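# Hook fallen bracket from tank onto free rack peg

## Task

Use the hooked rod to retrieve the newly plated bracket lying on the bottom of the empty tank, hang it through its hole on the drip rack's unoccupied peg, then withdraw the rod from that hole. Any robot contact with a bracket counts as failure, and the brackets already hanging on pegs must stay there.

## Robot and tools

Robot: two six-joint arms, left_arm and right_arm, each ending in a two-pad parallel gripper. A variable block juts out up to 12 cm from the last joint's axis toward the gripper's -y side and rotates with it. The fingers point along the gripper's +z and close along its x. end_effector_position is the midpoint between the pads; the fingertips sit 17.5 mm further out.

Frames: the scene frame has its origin at table-top height, halfway between the nominal bases, with +z up, +x out over the table and left_arm toward +y. Calibrated bases: left_arm (+0.042, +0.465, +0.025) m, quat_wxyz (+1.000, 0, 0, -0.009); right_arm (+0.017, -0.377, +0.025) m, quat_wxyz (+1.000, 0, 0, -0.021). Reported hand positions, orientations, velocities and Hand targets are in each arm's own base frame and may be a few cm off. Commanded offsets run along the axes of that arm's current Hand target.

execute_actions(actions, cameras): actions is a list of actions. Each action is a table of 1 to 15 rows, one row per 1/30 s step; a shorter table repeats its final row until step 15. Every row has 18 numbers in [-1, 1]: left dx, dy, dz, rx, ry, rz, left gripper position, force_limit, speed, then the same nine for the right arm. The six pose numbers are an offset, not a pose: each row is measured from the Hand target the arm had when that action began, so sending the same offset again moves the arm further. Scale: 1.0 = 0.6 m or 180 degrees; rx, ry, rz form one rotation vector. Six zeros means no new pose for that arm. The gripper numbers are absolute settings: position +1 fully open (50 mm gap), about -0.65 pads meet, -1 close until something blocks them; force_limit -1 about 20 N, 0 about 102 N, +1 about 185 N per pad; speed -1 20 mm/s, 0 85, +1 150. Both start at +1. Always resend each gripper's current values, since a 0 is a real command. cameras: list of names, ["all"], or []; images come by default only with an empty actions list.

move(target, speed, blend, stop_force, zero, blocking, cameras): target is one 18-number row laid out as above, or a list of up to 15 such rows; every row is an offset from the same starting Hand targets, not chained. Paths are straight, end together, and are capped at 10 s. speed: m/s path top speed, 0.002 to 3.6, default 0.25 (turn rate up to twice that in rad/s); one value or one per target. blend: corner rounding in m for a list, 0 default means stop at each. stop_force: N, 3 to 120, shared by both arms; an arm's path ends when the wrist sensor feels that much push against its travel, then it backs off slightly and that pose becomes its Hand target. Unreliable for light loose objects or while the gripper rotates; omit it when pulling away from a contact. Finger values in a stop_force list must be identical across rows. zero (default true) re-zeros the sensor before the move; false keeps the old zero. blocking=false returns after about 0.5 s while motion continues (not allowed with stop_force). The result adds a move: line with the ending (done, off_target, moving, held, fault) and limits (paced = pose clipped, held = steps withheld by a check). Paths do not avoid obstacles or the other arm, and grippers overshoot and lag more at high speed.

wait(seconds 0 to 3600) lets the scene run. stop() brakes a running move. zoom_image(camera, region [x0, y0, x1, y1] in pixels, at most 504 by 504) enlarges part of the newest image of that camera. zero_wrist_force(arm: "left_arm" or "right_arm") tares that wrist sensor without moving. finished_scene(scene: current scene number) ends the scene irreversibly.

Cameras: cam_head_left, cam_head_right, cam_high, cam_low, cam_left_wrist, cam_right_wrist, each 672x504.

Reading results: Hand target is the last commanded pose after clipping; the gripper may rest short of it, and the next execute_actions call re-requests it. object_status: 0 moving, 1 blocked while opening, 2 blocked while closing (a grip), 3 at the commanded position or pads met (usually nothing held). Gap in mm is about (250 - position_measured) x 0.202. A new position value must differ by at least 0.01 before new force_limit or speed apply. Wrist force and torque are in the gripper's own axes, as the force from the surface into the arm; a third line shows the peak since the last report. Joint torques are total drive output, noisy and offset. Velocities are omitted when joints are still.

Avoid: orientation commands are clipped to within 32 degrees of the current orientation per step. Net external force near 150 N, joint contact torque at its limit (shoulder/elbow 136 N m, wrists 25.4 N m), or a wrist joint straying 0.9 degrees (shoulder/elbow 7.5) from plan triggers a 10 s fault stop. Arms are stiff: aiming even slightly beyond a solid contact can fault. Keep the arms from touching each other and don't close a gripper on the other arm's fingers. Don't route paths close to an arm's own base. Motors heat when holding, stretched or pushing; 85 °C brakes the arm. Never touch any bracket, let things drop or leave the table, or hit fixed objects hard; move slowly near contact and keep the rod firmly gripped.

Each tool is called as name(argument=value, ...) on one line, values as JSON.

## Session

execute_actions(actions=[])

Scene clock: 0.00 s.
left_arm: end_effector_position=(+0.2075, -0.3654, +0.2579) position_measured=2 object_status=3 end_effector_quat_wxyz=(-0.137, +0.237, +0.930, +0.245) | right_arm: end_effector_position=(+0.7218, +0.0818, +0.2635) position_measured=3 object_status=3 end_effector_quat_wxyz=(-0.067, +0.878, -0.473, -0.012)
Joint positions: left_arm=[-1.36 -1.411 1.545 -1.136 -1.597 -2.425] | right_arm=[3.398 -2.085 -1.107 -1.447 1.685 2.82]
Joint velocities: within noise
Joint torques (N m): no reading
Motor temperatures (°C): left_arm=[36 34 34 42 36 44] | right_arm=[34 34 35 44 40 39]
Wrist force (N): no reading
Wrist torque (N m): no reading
Wrist force, peak (N): no reading
Hand target: left_arm +0.2075, -0.3654, +0.2579; -0.137, +0.237, +0.930, +0.245 | right_arm +0.7218, +0.0818, +0.2635; -0.067, +0.878, -0.473, -0.012
Tool commands: left_gripper/position=+1.0 left_gripper/force_limit=+1.0 left_gripper/speed=+1.0 right_gripper/position=+1.0 right_gripper/force_limit=+1.0 right_gripper/speed=+1.0

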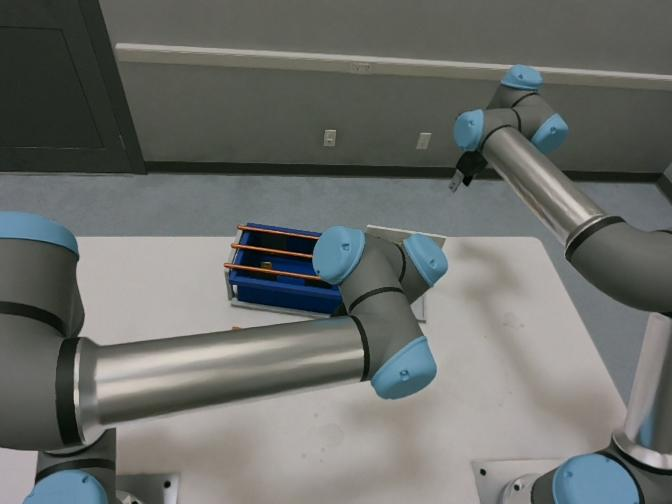

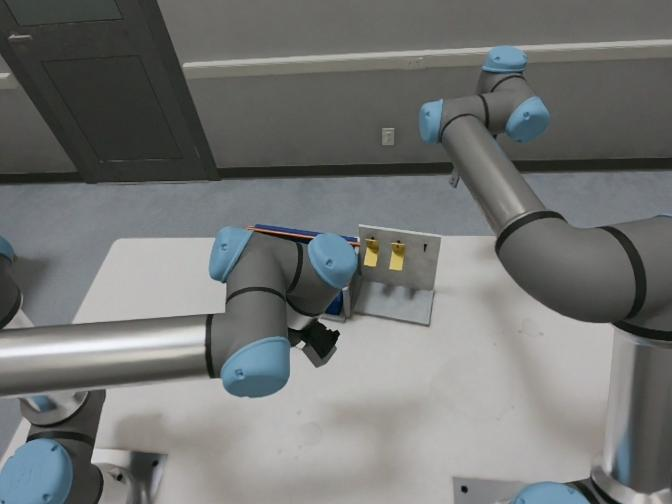

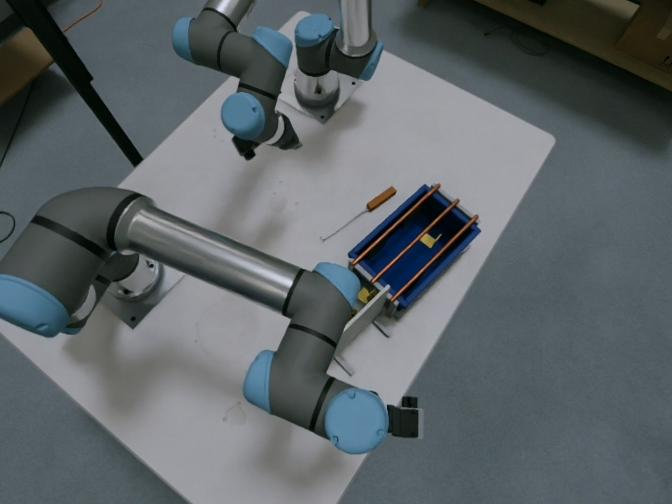

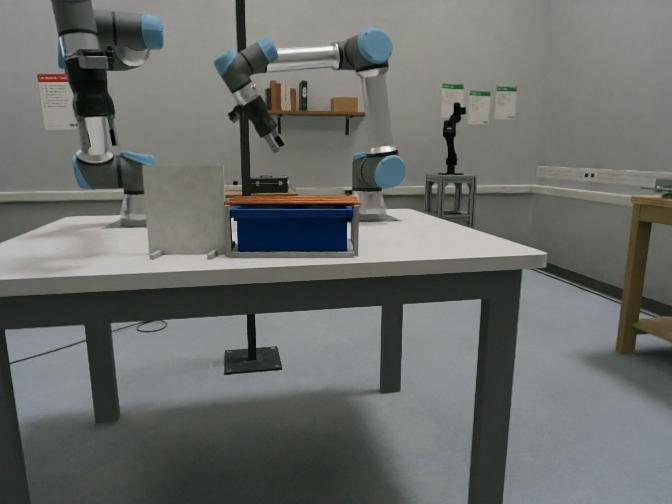

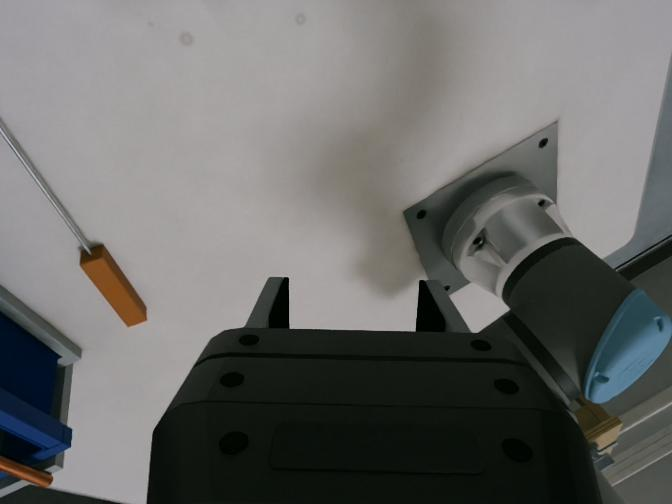

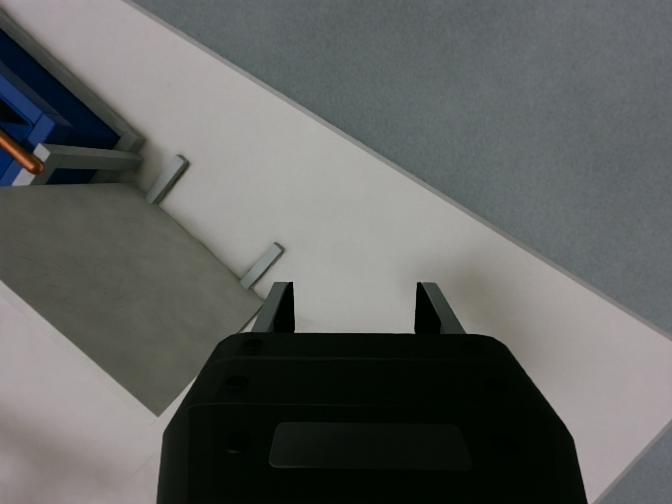

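zoom_image(camera="cam_high", region=[300, 160, 500, 400])

zoom_image(camera="cam_head_right", region=[200, 200, 460, 380])

zoom_image(camera="cam_low", region=[130, 150, 380, 270])

Scaled by 2.100.

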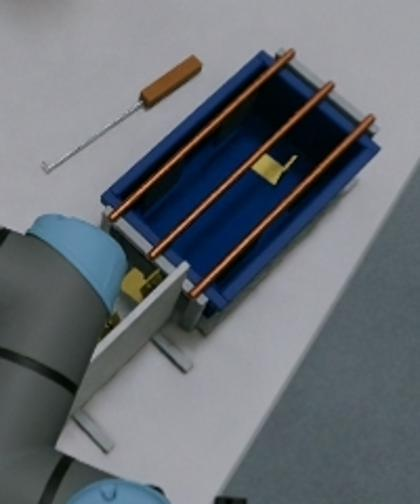

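Scaled by 1.938.

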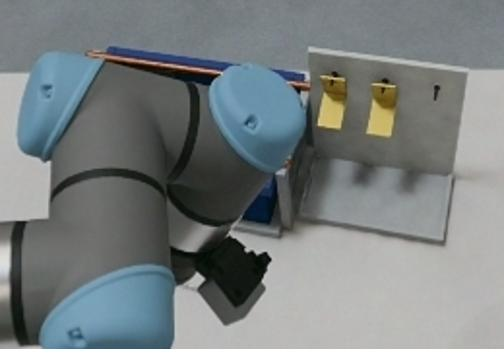

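Scaled by 2.016.

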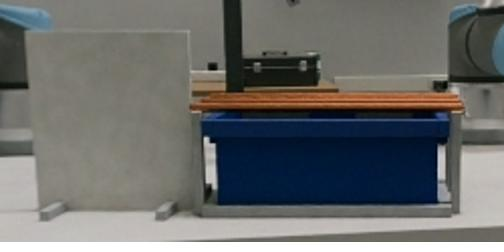

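move(target=[0.003,0.664,-0.02,0.402,-0.150,-0.115,1,1,1,0,0,0,0,0,0,1,1,1])

move(target=[0,0,0,0,0,0,1,1,1,-0.70,0.235,-0.153,-0.0446,0.008,-0.3145,1,1,1], cameras=["all"])

Scene clock: 92.40 s.
left_arm: end_effector_position=(+0.4096, -0.0651, +0.4246) position_measured=2 object_status=3 end_effector_quat_wxyz=(+0.000, +0.000, +0.924, -0.382) | right_arm: end_effector_position=(+0.7218, +0.0818, +0.2635) position_measured=3 object_status=3 end_effector_quat_wxyz=(-0.067, +0.878, -0.473, -0.012)
Joint positions: left_arm=[-0.038 -1.775 1.709 -1.544 -2.353 -1.625] | right_arm=[3.398 -2.085 -1.107 -1.447 1.685 2.82]
Joint torques (N m): left_arm=[9.91 -16.33 -12.15 -5.13 -2.63 1.52] | right_arm=[-0.25 45.82 24.54 3.31 0.19 -0.18]
Wrist force (N): left_arm=[1.6 1.3 1.5] | right_arm=[-0.5 0.1 -0.5]
Wrist torque (N m): left_arm=[-0.06 -0.23 -0.40] | right_arm=[0.03 0.08 0.00]
Wrist force, peak (N): left_arm=[-0.5 -3.4 0.7] | right_arm=[-0.3 0.0 -1.0]
Hand target: left_arm +0.4097, -0.0651, +0.4245; +0.000, +0.000, +0.924, -0.382 | right_arm +0.7218, +0.0818, +0.2635; -0.067, +0.878, -0.473, -0.012
Off the commanded pose: left_arm 0.000 m, 0 deg | right_arm 0.000 m, 0 deg.
move: done

Scene clock: 94.87 s.
left_arm: end_effector_position=(+0.4097, -0.0651, +0.4245) position_measured=2 object_status=3 end_effector_quat_wxyz=(+0.000, +0.000, +0.924, -0.382) | right_arm: end_effector_position=(+0.3690, +0.3420, +0.3753) position_measured=3 object_status=3 end_effector_quat_wxyz=(+0.000, +1.000, +0.000, +0.000)
Joint positions: left_arm=[-0.038 -1.775 1.71 -1.544 -2.353 -1.624] | right_arm=[4.157 -1.562 -1.459 -1.692 1.571 2.586]
Joint torques (N m): left_arm=[12.84 -13.81 -12.65 -5.31 -2.9 1.85] | right_arm=[14.24 11.52 15.34 4.59 1.79 2.63]
Wrist force (N): left_arm=[1.5 1.1 1.7] | right_arm=[0.1 0.6 -0.5]
Wrist torque (N m): left_arm=[-0.08 -0.21 -0.42] | right_arm=[0.06 0.02 0.05]
Wrist force, peak (N): left_arm=[1.7 1.3 1.7] | right_arm=[-2.8 -2.4 -1.6]
Hand target: left_arm +0.4097, -0.0651, +0.4245; +0.000, +0.000, +0.924, -0.382 | right_arm +0.3689, +0.3420, +0.3752; +0.000, +1.000, +0.000, +0.000
Off the commanded pose: left_arm 0.000 m, 0 deg | right_arm 0.000 m, 0 deg.
move: done

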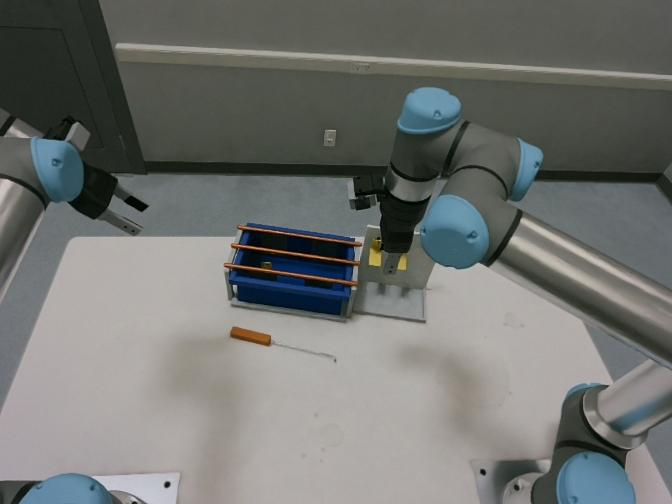

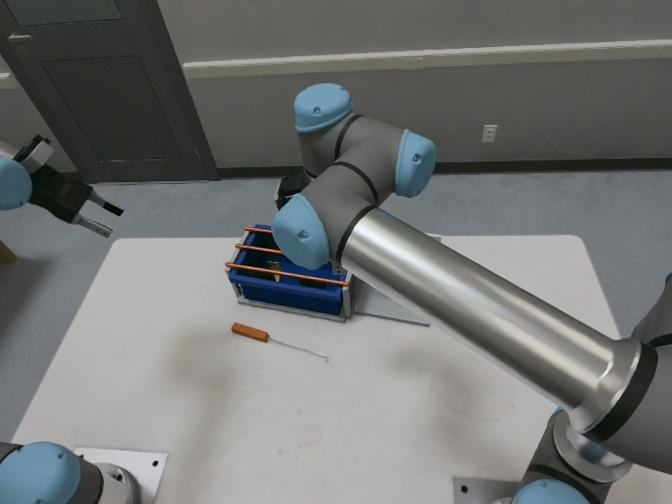

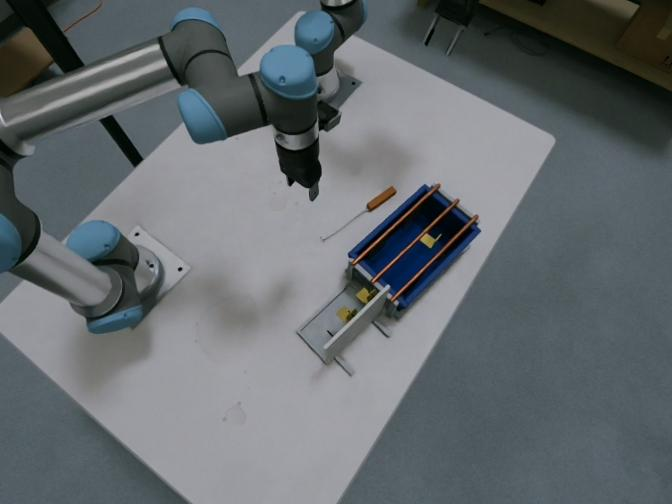

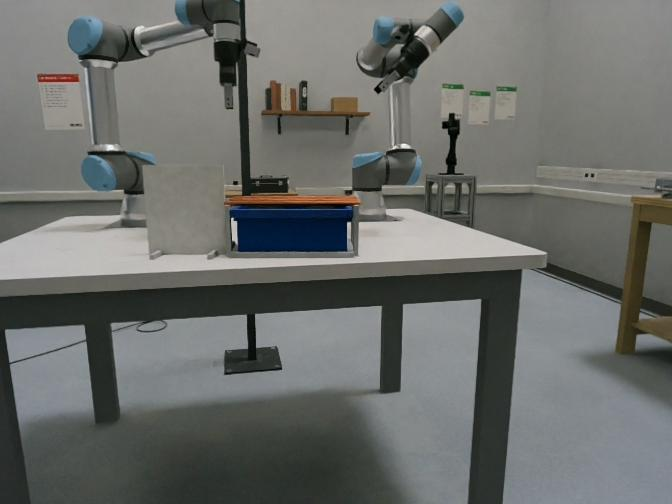

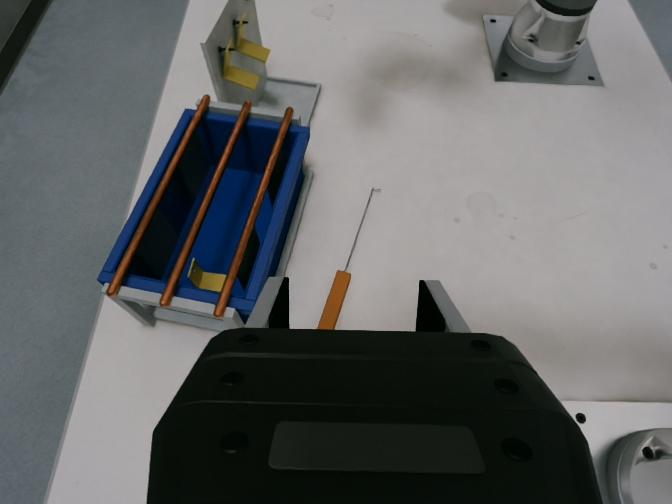

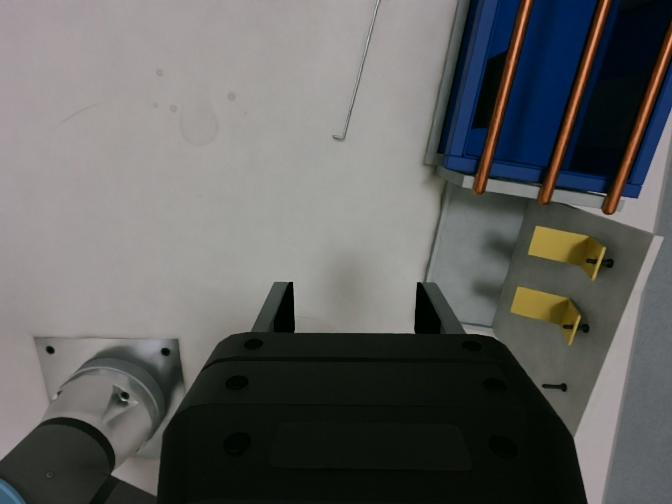

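zoom_image(camera="cam_left_wrist", region=[90, 180, 320, 350])

zoom_image(camera="cam_left_wrist", region=[180, 0, 400, 220])

zoom_image(camera="cam_right_wrist", region=[300, 0, 660, 440])

zoom_image(camera="cam_right_wrist", region=[310, 90, 380, 160])

zoom_image(camera="cam_high", region=[300, 170, 490, 390])

zoom_image(camera="cam_head_left", region=[210, 210, 450, 370])

Scaled by 2.191.

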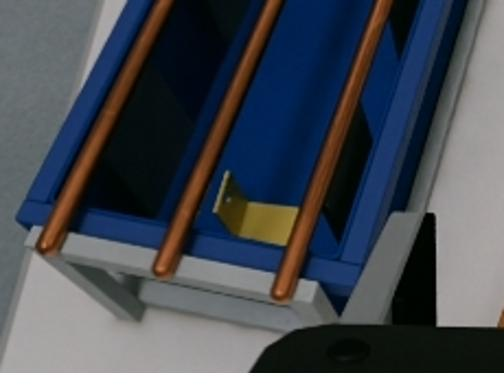

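Scaled by 2.291.

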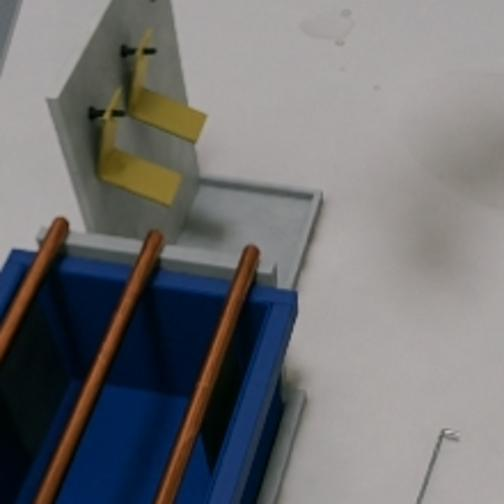

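Scaled by 1.145.

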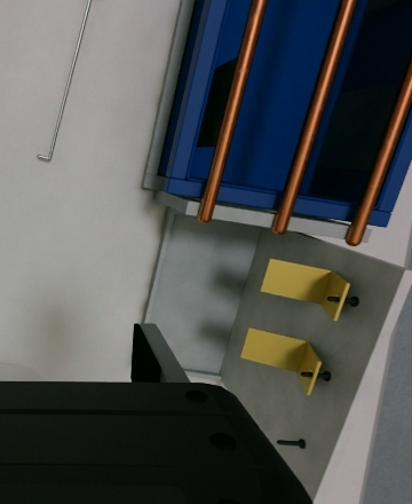

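Scaled by 7.200.

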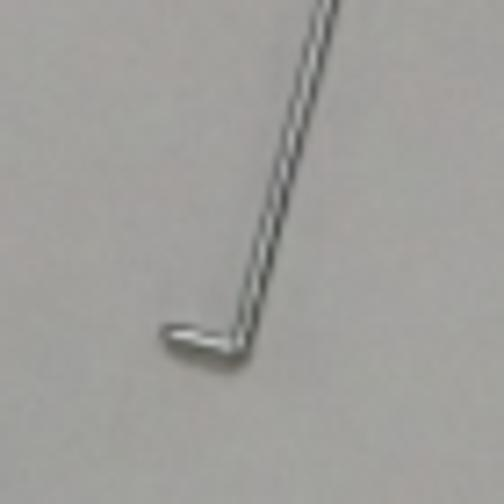

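Scaled by 2.291.

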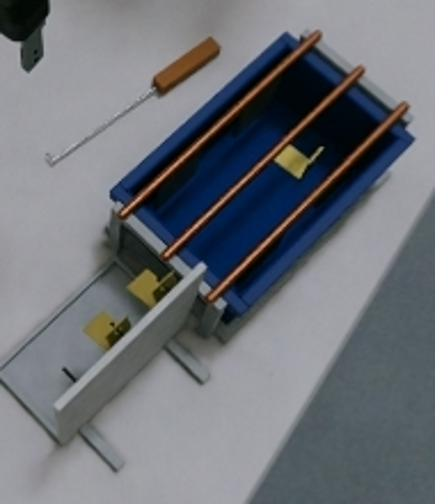

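Scaled by 2.100.

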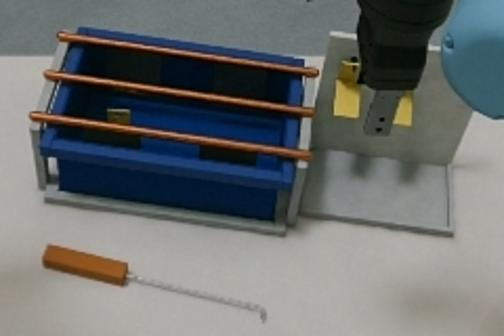

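move(target=[0.095,-0.11,0.347,0,0.383,0.923,1,1,1,0.115,0.745,-0.083,0.25,0,0,1,1,1], speed=0.4, cameras=["cam_head_left","cam_left_wrist","cam_right_wrist","cam_high"])

Scene clock: 197.13 s.
left_arm: end_effector_position=(+0.3526, -0.2587, +0.3234) position_measured=2 object_status=3 end_effector_quat_wxyz=(-0.002, +1.000, +0.001, +0.000) | right_arm: end_effector_position=(+0.4383, -0.1049, +0.4252) position_measured=3 object_status=3 end_effector_quat_wxyz=(-0.382, +0.924, +0.000, -0.001)
Joint positions: left_arm=[-0.944 -1.748 1.743 -1.563 -1.569 0.625] | right_arm=[2.818 -1.627 -1.382 -2.013 2.304 1.127]
Joint torques (N m): left_arm=[6.58 -15.19 -42.91 -1.78 0.51 1.69] | right_arm=[5.07 29.58 24.98 2.66 -0.06 -0.97]
Wrist force (N): left_arm=[1.1 0.4 2.1] | right_arm=[-0.2 -0.2 0.4]
Wrist torque (N m): left_arm=[-0.01 0.01 -0.12] | right_arm=[0.04 -0.01 -0.17]
Wrist force, peak (N): left_arm=[1.6 0.2 2.6] | right_arm=[-0.5 -1.5 -1.0]
Hand target: left_arm +0.3527, -0.2587, +0.3235; -0.002, +1.000, +0.001, +0.000 | right_arm +0.4383, -0.1049, +0.4253; -0.382, +0.924, +0.000, -0.001
Off the commanded pose: left_arm 0.000 m, 0 deg | right_arm 0.000 m, 0 deg.
move: done
Images, in order (width x height): cam_head_left 672x504, cam_high 672x504, cam_left_wrist 672x504, cam_right_wrist 672x504.

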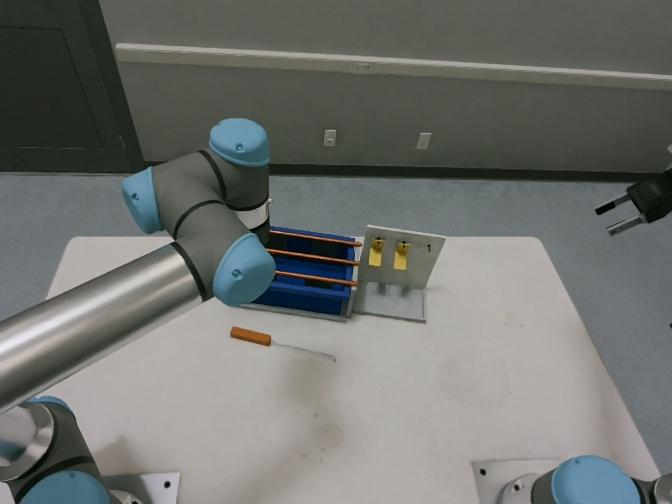

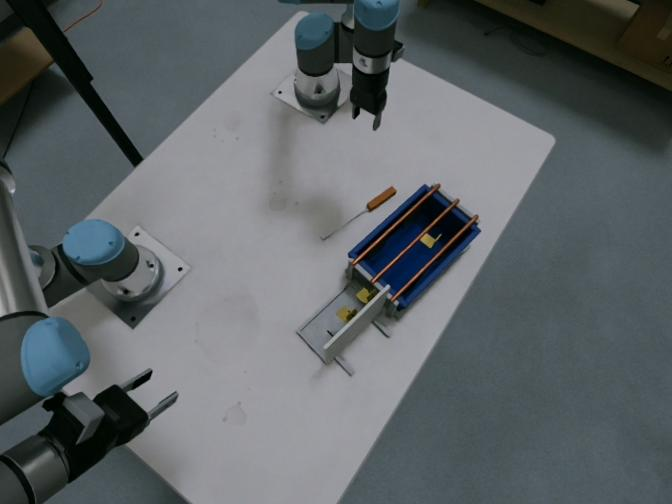

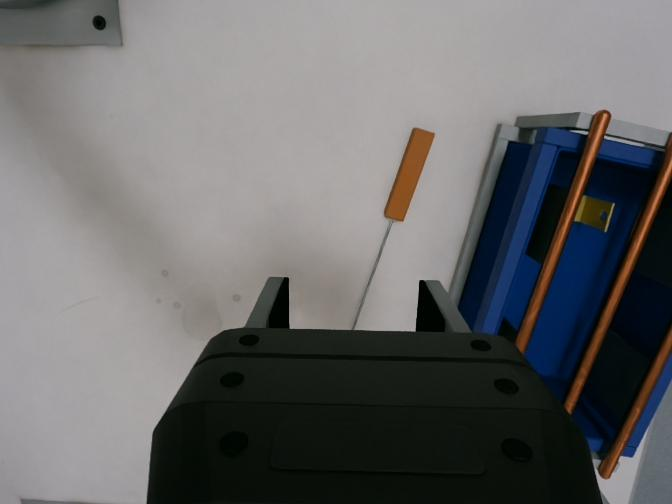

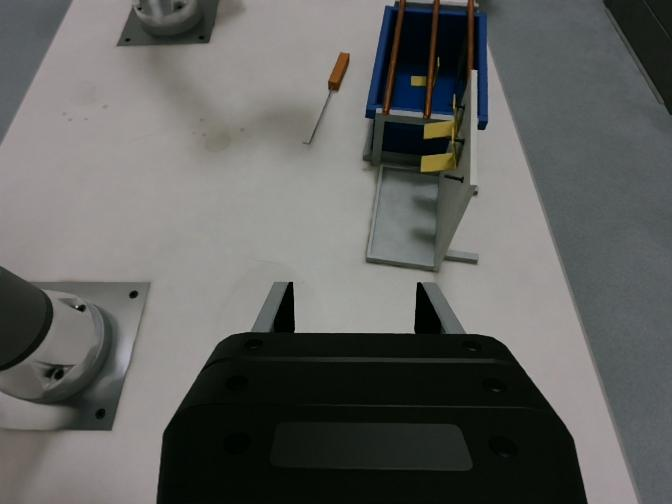

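move(target=[0.142,0,0.28,0,0,0.072,1,1,1,0,0,0,0,0,0,1,1,1], cameras=["cam_left_wrist","cam_right_wrist","cam_head_left"])

Scene clock: 218.53 s.
left_arm: end_effector_position=(+0.4378, -0.2579, +0.1555) position_measured=2 object_status=3 end_effector_quat_wxyz=(-0.002, +0.994, -0.112, +0.000) | right_arm: end_effector_position=(+0.4383, -0.1049, +0.4253) position_measured=3 object_status=3 end_effector_quat_wxyz=(-0.382, +0.924, +0.000, -0.001)
Joint positions: left_arm=[-0.799 -1.481 1.932 -2.019 -1.569 0.996] | right_arm=[2.818 -1.627 -1.381 -2.013 2.304 1.127]
Joint torques (N m): left_arm=[-12.31 -22.95 -39.16 -5.42 0.39 1.94] | right_arm=[13.24 37.5 29.03 1.95 -0.28 -1.37]
Wrist force (N): left_arm=[1.0 0.3 2.0] | right_arm=[0.0 -0.4 0.5]
Wrist torque (N m): left_arm=[-0.02 0.00 -0.15] | right_arm=[0.02 -0.03 -0.16]
Wrist force, peak (N): left_arm=[2.1 -0.1 4.9] | right_arm=[-0.1 -0.3 0.8]
Hand target: left_arm +0.4378, -0.2580, +0.1555; -0.002, +0.994, -0.112, +0.000 | right_arm +0.4383, -0.1049, +0.4253; -0.382, +0.924, +0.000, -0.001
Off the commanded pose: left_arm 0.000 m, 0 deg | right_arm 0.000 m, 0 deg.
move: done
Images, in order (width x height): cam_head_left 672x504, cam_left_wrist 672x504, cam_right_wrist 672x504.

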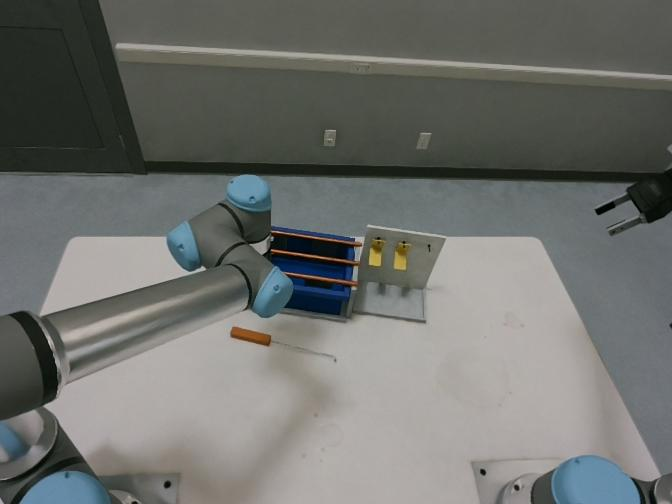

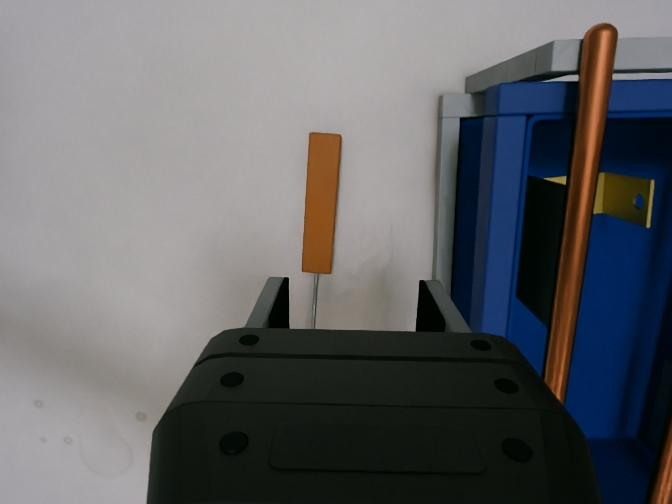

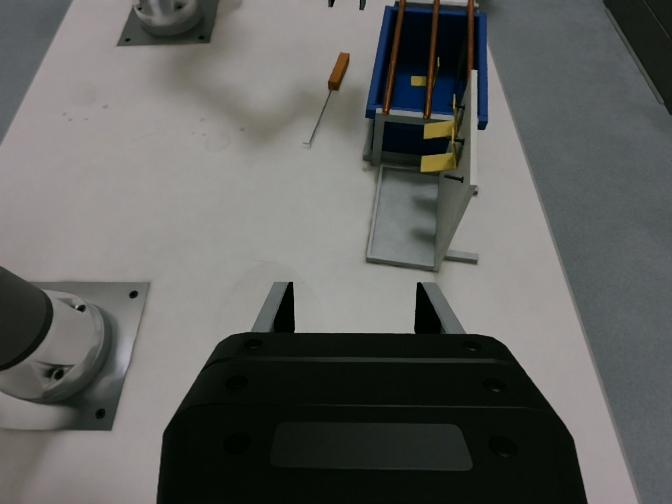

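move(target=[-0.028,0,0.14,0,0,0.022,1,1,1,0,0,0,0,0,0,1,1,1], cameras=["cam_left_wrist","cam_head_right","cam_high"])

Scene clock: 231.23 s.
left_arm: end_effector_position=(+0.4215, -0.2541, +0.0716) position_measured=2 object_status=3 end_effector_quat_wxyz=(-0.002, +0.989, -0.146, +0.000) | right_arm: end_effector_position=(+0.4383, -0.1049, +0.4253) position_measured=3 object_status=3 end_effector_quat_wxyz=(-0.382, +0.924, +0.000, -0.001)
Joint positions: left_arm=[-0.818 -1.399 2.091 -2.26 -1.569 1.046] | right_arm=[2.818 -1.627 -1.381 -2.013 2.304 1.127]
Joint torques (N m): left_arm=[14.02 -23.96 -13.54 -5.34 -0.98 -0.63] | right_arm=[12.76 38.25 19.27 4.06 -0.39 1.81]
Wrist force (N): left_arm=[0.8 0.4 2.2] | right_arm=[-0.4 -0.4 0.4]
Wrist torque (N m): left_arm=[-0.01 0.05 -0.10] | right_arm=[0.02 0.03 -0.17]
Wrist force, peak (N): left_arm=[0.4 0.5 5.2] | right_arm=[-0.3 -0.1 0.8]
Hand target: left_arm +0.4214, -0.2539, +0.0715; -0.002, +0.989, -0.146, +0.000 | right_arm +0.4383, -0.1049, +0.4253; -0.382, +0.924, +0.000, -0.001
Off the commanded pose: left_arm 0.000 m, 0 deg | right_arm 0.000 m, 0 deg.
move: done
Images, in order (width x height): cam_head_right 672x504, cam_high 672x504, cam_left_wrist 672x504.

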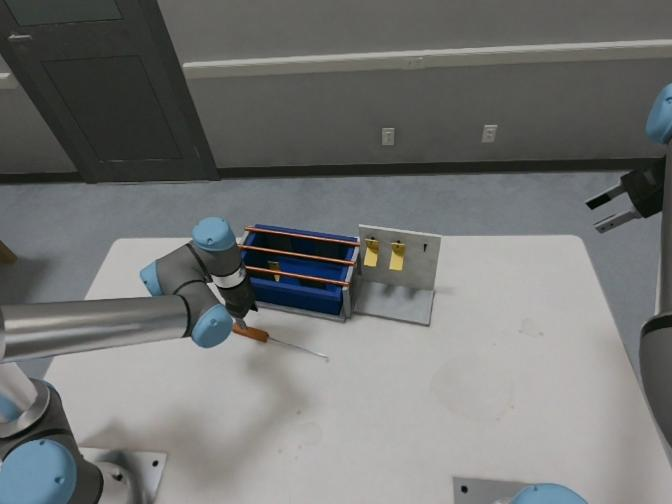

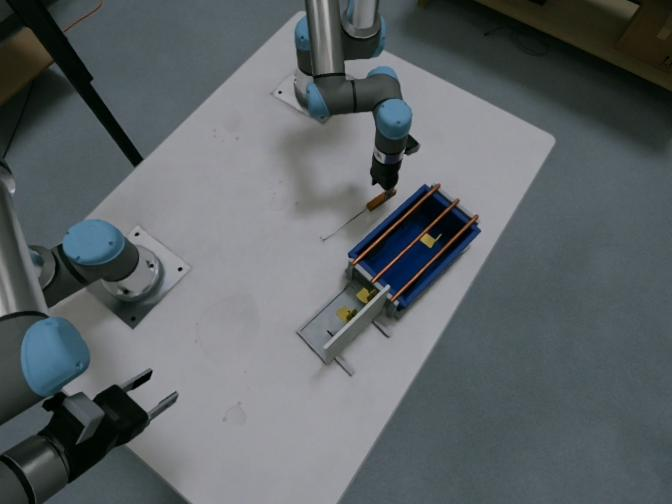

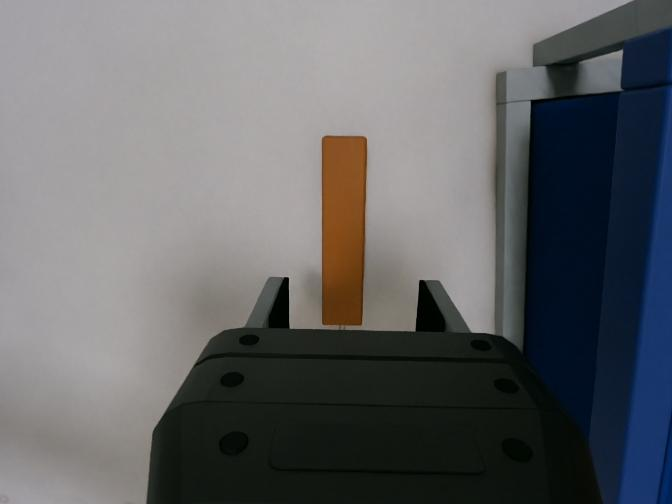

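move(target=[-0.004,0,0.12,0,0,0,1,1,1,0,0,0,0,0,0,1,1,1], speed=0.06, stop_force=8, cameras=["cam_left_wrist","cam_high"])

Scene clock: 242.77 s.
left_arm: end_effector_position=(+0.4191, -0.2530, -0.0005) position_measured=2 object_status=3 end_effector_quat_wxyz=(-0.002, +0.989, -0.146, +0.000) | right_arm: end_effector_position=(+0.4383, -0.1049, +0.4253) position_measured=3 object_status=3 end_effector_quat_wxyz=(-0.382, +0.924, +0.000, -0.001)
Joint positions: left_arm=[-0.82 -1.261 2.166 -2.473 -1.569 1.044] | right_arm=[2.818 -1.627 -1.381 -2.013 2.304 1.127]
Joint torques (N m): left_arm=[-5.05 -31.02 -33.21 -4.89 -0.77 -0.13] | right_arm=[13.15 37.55 16.51 4.33 -0.24 1.68]
Wrist force (N): left_arm=[1.1 0.2 2.1] | right_arm=[0.0 0.0 0.4]
Wrist torque (N m): left_arm=[-0.05 0.00 -0.12] | right_arm=[0.08 -0.03 -0.16]
Wrist force, peak (N): left_arm=[1.0 0.3 3.1] | right_arm=[0.4 -0.4 0.7]
Hand target: left_arm +0.4191, -0.2530, -0.0005; -0.002, +0.989, -0.146, +0.000 | right_arm +0.4383, -0.1049, +0.4253; -0.382, +0.924, +0.000, -0.001
Off the commanded pose: left_arm 0.000 m, 0 deg | right_arm 0.000 m, 0 deg.
move: done
Images, in order (width x height): cam_high 672x504, cam_left_wrist 672x504.

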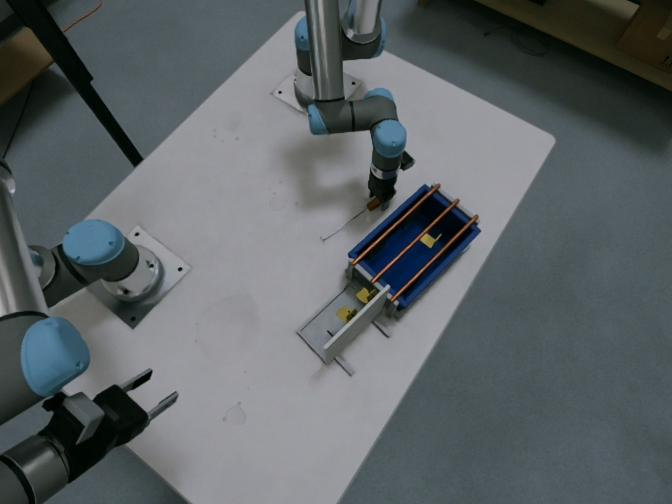

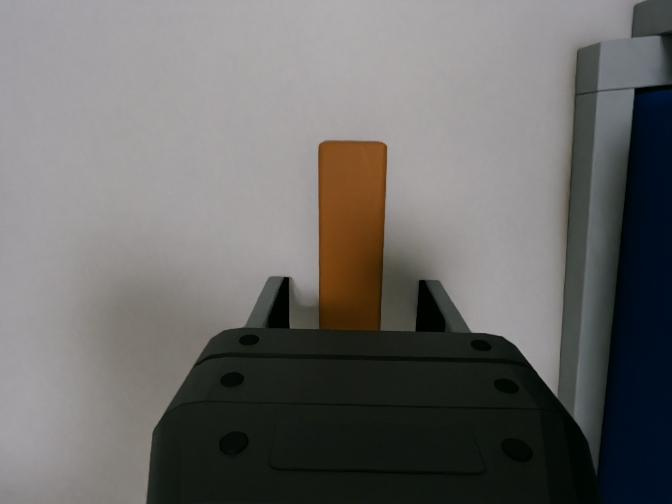

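move(target=[0,0,0,0,0,0,-1,0,-0.5,0,0,0,0,0,0,1,1,1])

move(target=[0,0,-0.5,0,0,0,-1,0,-0.5,0,0,0,0,0,0,1,1,1], speed=0.2, cameras=["cam_left_wrist","cam_high","cam_right_wrist"])

Scene clock: 249.67 s.
left_arm: end_effector_position=(+0.4191, -0.2530, -0.0005) position_measured=145 object_status=2 end_effector_quat_wxyz=(-0.002, +0.989, -0.146, +0.000) | right_arm: end_effector_position=(+0.4383, -0.1049, +0.4253) position_measured=3 object_status=3 end_effector_quat_wxyz=(-0.382, +0.924, +0.000, -0.001)
Joint positions: left_arm=[-0.82 -1.261 2.166 -2.473 -1.569 1.044] | right_arm=[2.818 -1.627 -1.381 -2.013 2.304 1.127]
Joint torques (N m): left_arm=[4.4 -30.71 -31.77 -4.66 -0.11 1.58] | right_arm=[11.57 38.36 16.2 4.2 -0.16 1.69]
Wrist force (N): left_arm=[1.1 0.1 1.8] | right_arm=[0.0 0.1 0.3]
Wrist torque (N m): left_arm=[-0.05 0.01 -0.12] | right_arm=[0.09 -0.03 -0.17]
Wrist force, peak (N): left_arm=[1.1 0.3 2.5] | right_arm=[-0.1 -0.7 0.4]
Hand target: left_arm +0.4191, -0.2530, -0.0005; -0.002, +0.989, -0.146, +0.000 | right_arm +0.4383, -0.1049, +0.4253; -0.382, +0.924, +0.000, -0.001
Off the commanded pose: left_arm 0.000 m, 0 deg | right_arm 0.000 m, 0 deg.
move: done

Scene clock: 251.67 s.
left_arm: end_effector_position=(+0.4192, -0.2541, +0.2994) position_measured=145 object_status=2 end_effector_quat_wxyz=(-0.002, +0.989, -0.146, +0.000) | right_arm: end_effector_position=(+0.4383, -0.1049, +0.4253) position_measured=3 object_status=3 end_effector_quat_wxyz=(-0.382, +0.924, +0.000, -0.001)
Joint positions: left_arm=[-0.822 -1.615 1.687 -1.64 -1.569 1.043] | right_arm=[2.818 -1.627 -1.381 -2.013 2.304 1.127]
Joint torques (N m): left_arm=[-10.62 -27.99 -39.04 -0.85 -0.85 -1.32] | right_arm=[12.1 38.35 15.92 4.18 -0.15 1.76]
Wrist force (N): left_arm=[0.7 0.4 2.8] | right_arm=[-0.1 -0.2 0.5]
Wrist torque (N m): left_arm=[0.00 0.07 -0.12] | right_arm=[0.04 -0.01 -0.16]
Wrist force, peak (N): left_arm=[0.9 0.0 5.6] | right_arm=[-0.2 -0.2 0.7]
Hand target: left_arm +0.4192, -0.2540, +0.2995; -0.002, +0.989, -0.146, +0.000 | right_arm +0.4383, -0.1049, +0.4253; -0.382, +0.924, +0.000, -0.001
Off the commanded pose: left_arm 0.000 m, 0 deg | right_arm 0.000 m, 0 deg.
move: done
Images, in order (width x height): cam_high 672x504, cam_left_wrist 672x504, cam_right_wrist 672x504.

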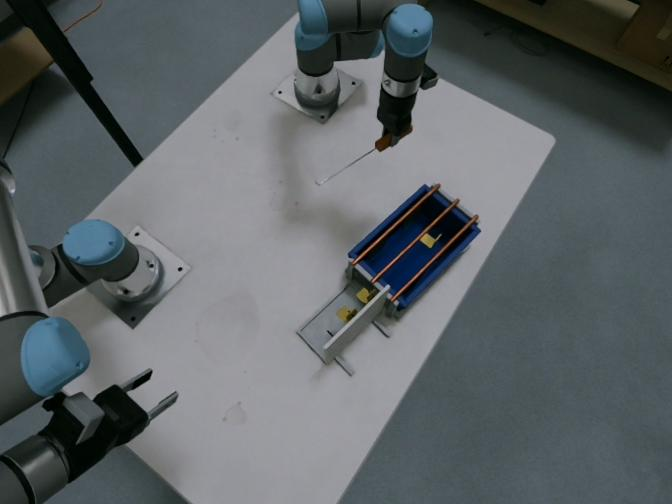

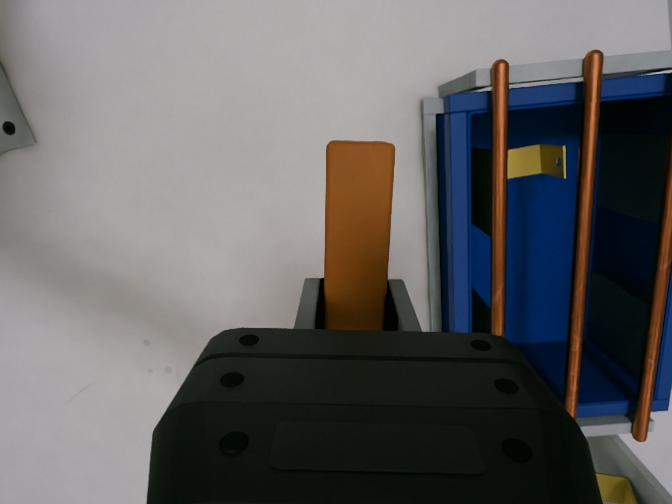

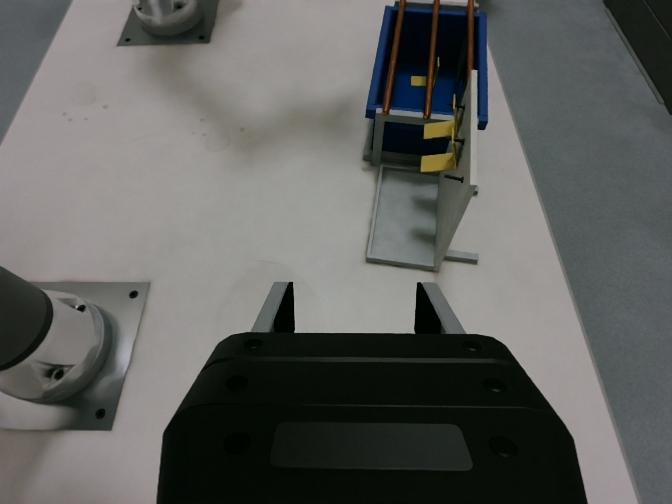

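move(target=[0,0,-0.1,0.0638,0.677,0.674,-1,0,-0.5,0,0,0,0,0,0,1,1,1], speed=0.4, cameras=["cam_left_wrist","cam_high","cam_right_wrist","cam_head_left","cam_low"])

Scene clock: 289.20 s.
left_arm: end_effector_position=(+0.4192, -0.2542, +0.3595) position_measured=145 object_status=2 end_effector_quat_wxyz=(-0.038, +0.036, +0.706, -0.706) | right_arm: end_effector_position=(+0.4383, -0.1049, +0.4253) position_measured=3 object_status=3 end_effector_quat_wxyz=(-0.382, +0.924, +0.000, -0.001)
Joint positions: left_arm=[-0.295 -1.168 2.015 -3.994 -2.951 3.135] | right_arm=[2.818 -1.627 -1.381 -2.013 2.304 1.127]
Joint torques (N m): left_arm=[-13.97 -32.75 -19.01 2.14 -1.5 1.51] | right_arm=[11.17 37.21 16.72 4.12 -0.18 1.82]
Wrist force (N): left_arm=[0.8 2.1 0.3] | right_arm=[-0.1 -0.1 0.2]
Wrist torque (N m): left_arm=[-0.15 -0.40 -0.53] | right_arm=[0.06 -0.02 -0.16]
Wrist force, peak (N): left_arm=[1.3 0.1 3.3] | right_arm=[-0.4 -0.6 0.3]
Hand target: left_arm +0.4192, -0.2543, +0.3595; -0.038, +0.037, +0.706, -0.706 | right_arm +0.4383, -0.1049, +0.4253; -0.382, +0.924, +0.000, -0.001
Off the commanded pose: left_arm 0.000 m, 0 deg | right_arm 0.000 m, 0 deg.
move: done
Images, in order (width x height): cam_head_left 672x504, cam_high 672x504, cam_low 672x504, cam_left_wrist 672x504, cam_right_wrist 672x504.

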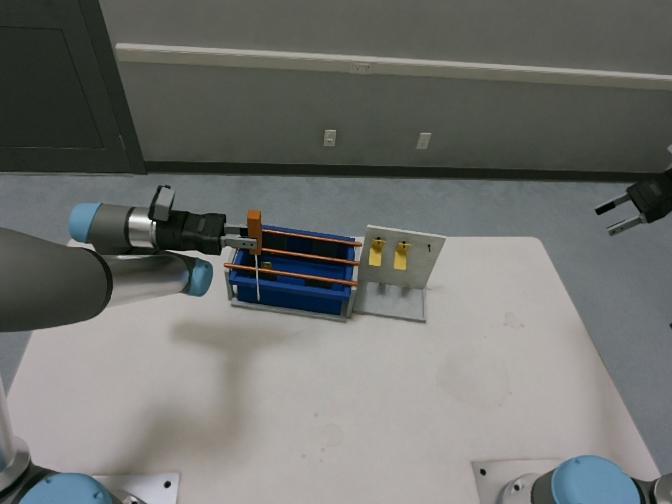

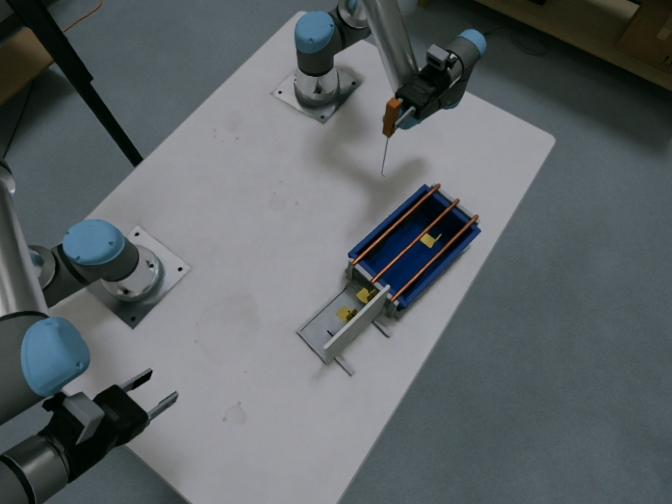

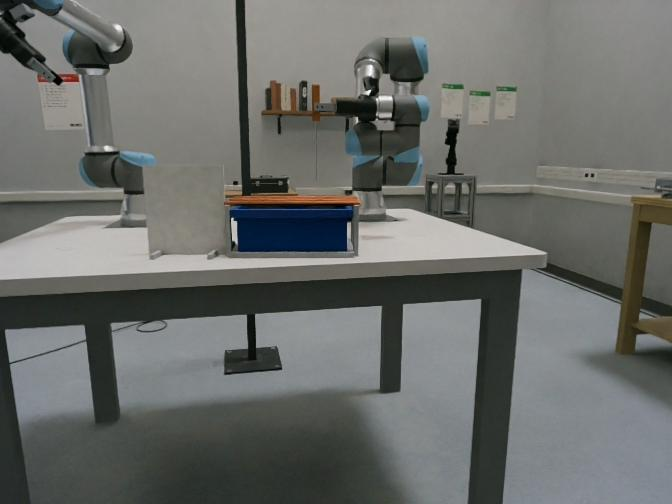

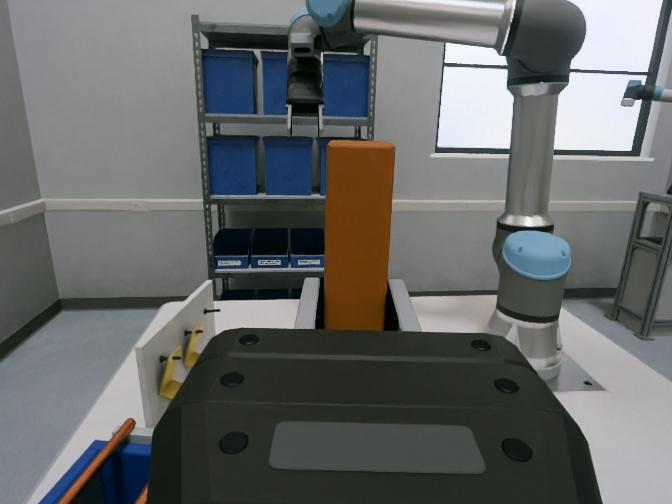

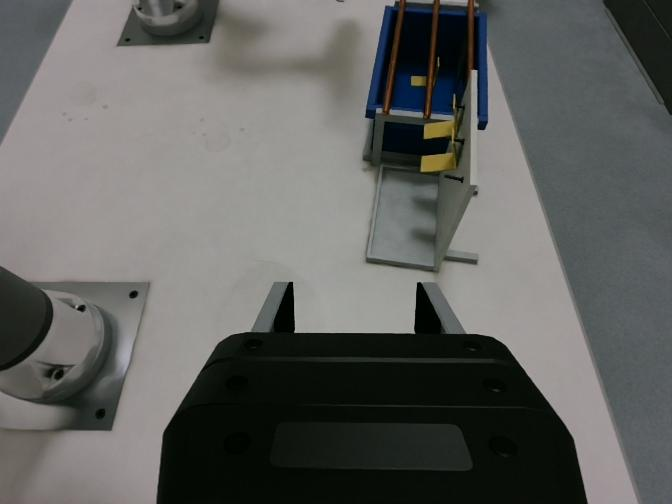

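move(target=[0,0,0,0,0,0,-1,0,-0.5,0.27,-0.41,0.598,0,-0.258,-0.9656,1,1,1], speed=0.4, cameras=["cam_high","cam_right_wrist","cam_head_left"])

zoom_image(camera="cam_right_wrist", region=[150, 0, 520, 330])

Scene clock: 332.03 s.
left_arm: end_effector_position=(+0.4192, -0.2543, +0.3595) position_measured=145 object_status=2 end_effector_quat_wxyz=(-0.038, +0.037, +0.706, -0.706) | right_arm: end_effector_position=(+0.5999, +0.3230, +0.3450) position_measured=3 object_status=3 end_effector_quat_wxyz=(-0.001, +0.001, +0.991, +0.131)
Joint positions: left_arm=[-0.296 -1.168 2.015 -3.993 -2.951 3.135] | right_arm=[3.75 -1.928 -1.164 -1.47 1.786 -0.945]
Joint torques (N m): left_arm=[-12.72 -38.23 -19.53 2.07 0.25 1.69] | right_arm=[-14.88 50.45 19.62 2.42 1.56 -2.03]
Wrist force (N): left_arm=[0.8 2.1 0.1] | right_arm=[-0.3 -0.1 -1.4]
Wrist torque (N m): left_arm=[-0.14 -0.40 -0.55] | right_arm=[-0.08 0.13 -0.01]
Wrist force, peak (N): left_arm=[0.8 2.4 0.4] | right_arm=[-0.5 0.4 -1.5]
Hand target: left_arm +0.4192, -0.2543, +0.3595; -0.038, +0.037, +0.706, -0.706 | right_arm +0.5999, +0.3229, +0.3450; -0.001, +0.000, +0.991, +0.131
Off the commanded pose: left_arm 0.000 m, 0 deg | right_arm 0.000 m, 0 deg.
move: done
Images, in order (width x height): cam_head_left 672x504, cam_high 672x504, cam_right_wrist 672x504.

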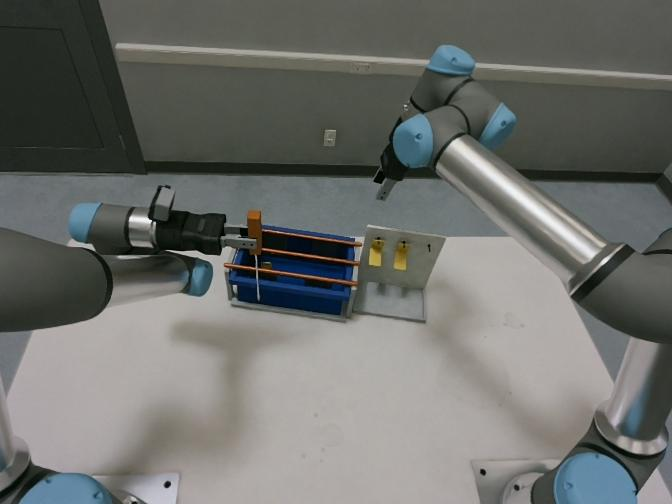

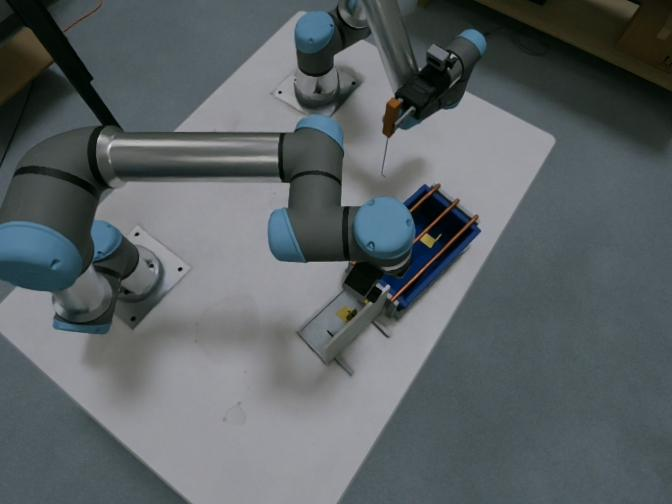

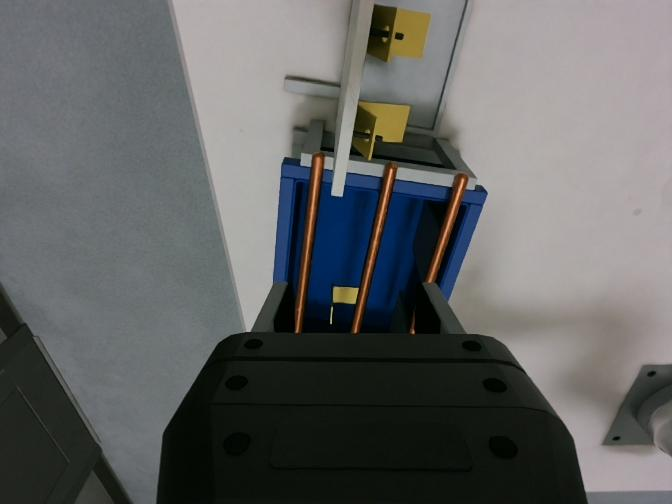

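Scaled by 1.362.

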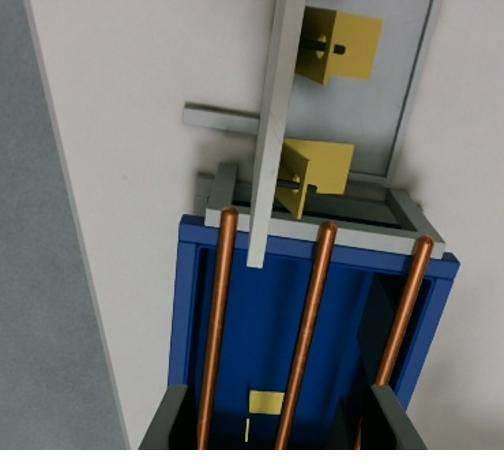

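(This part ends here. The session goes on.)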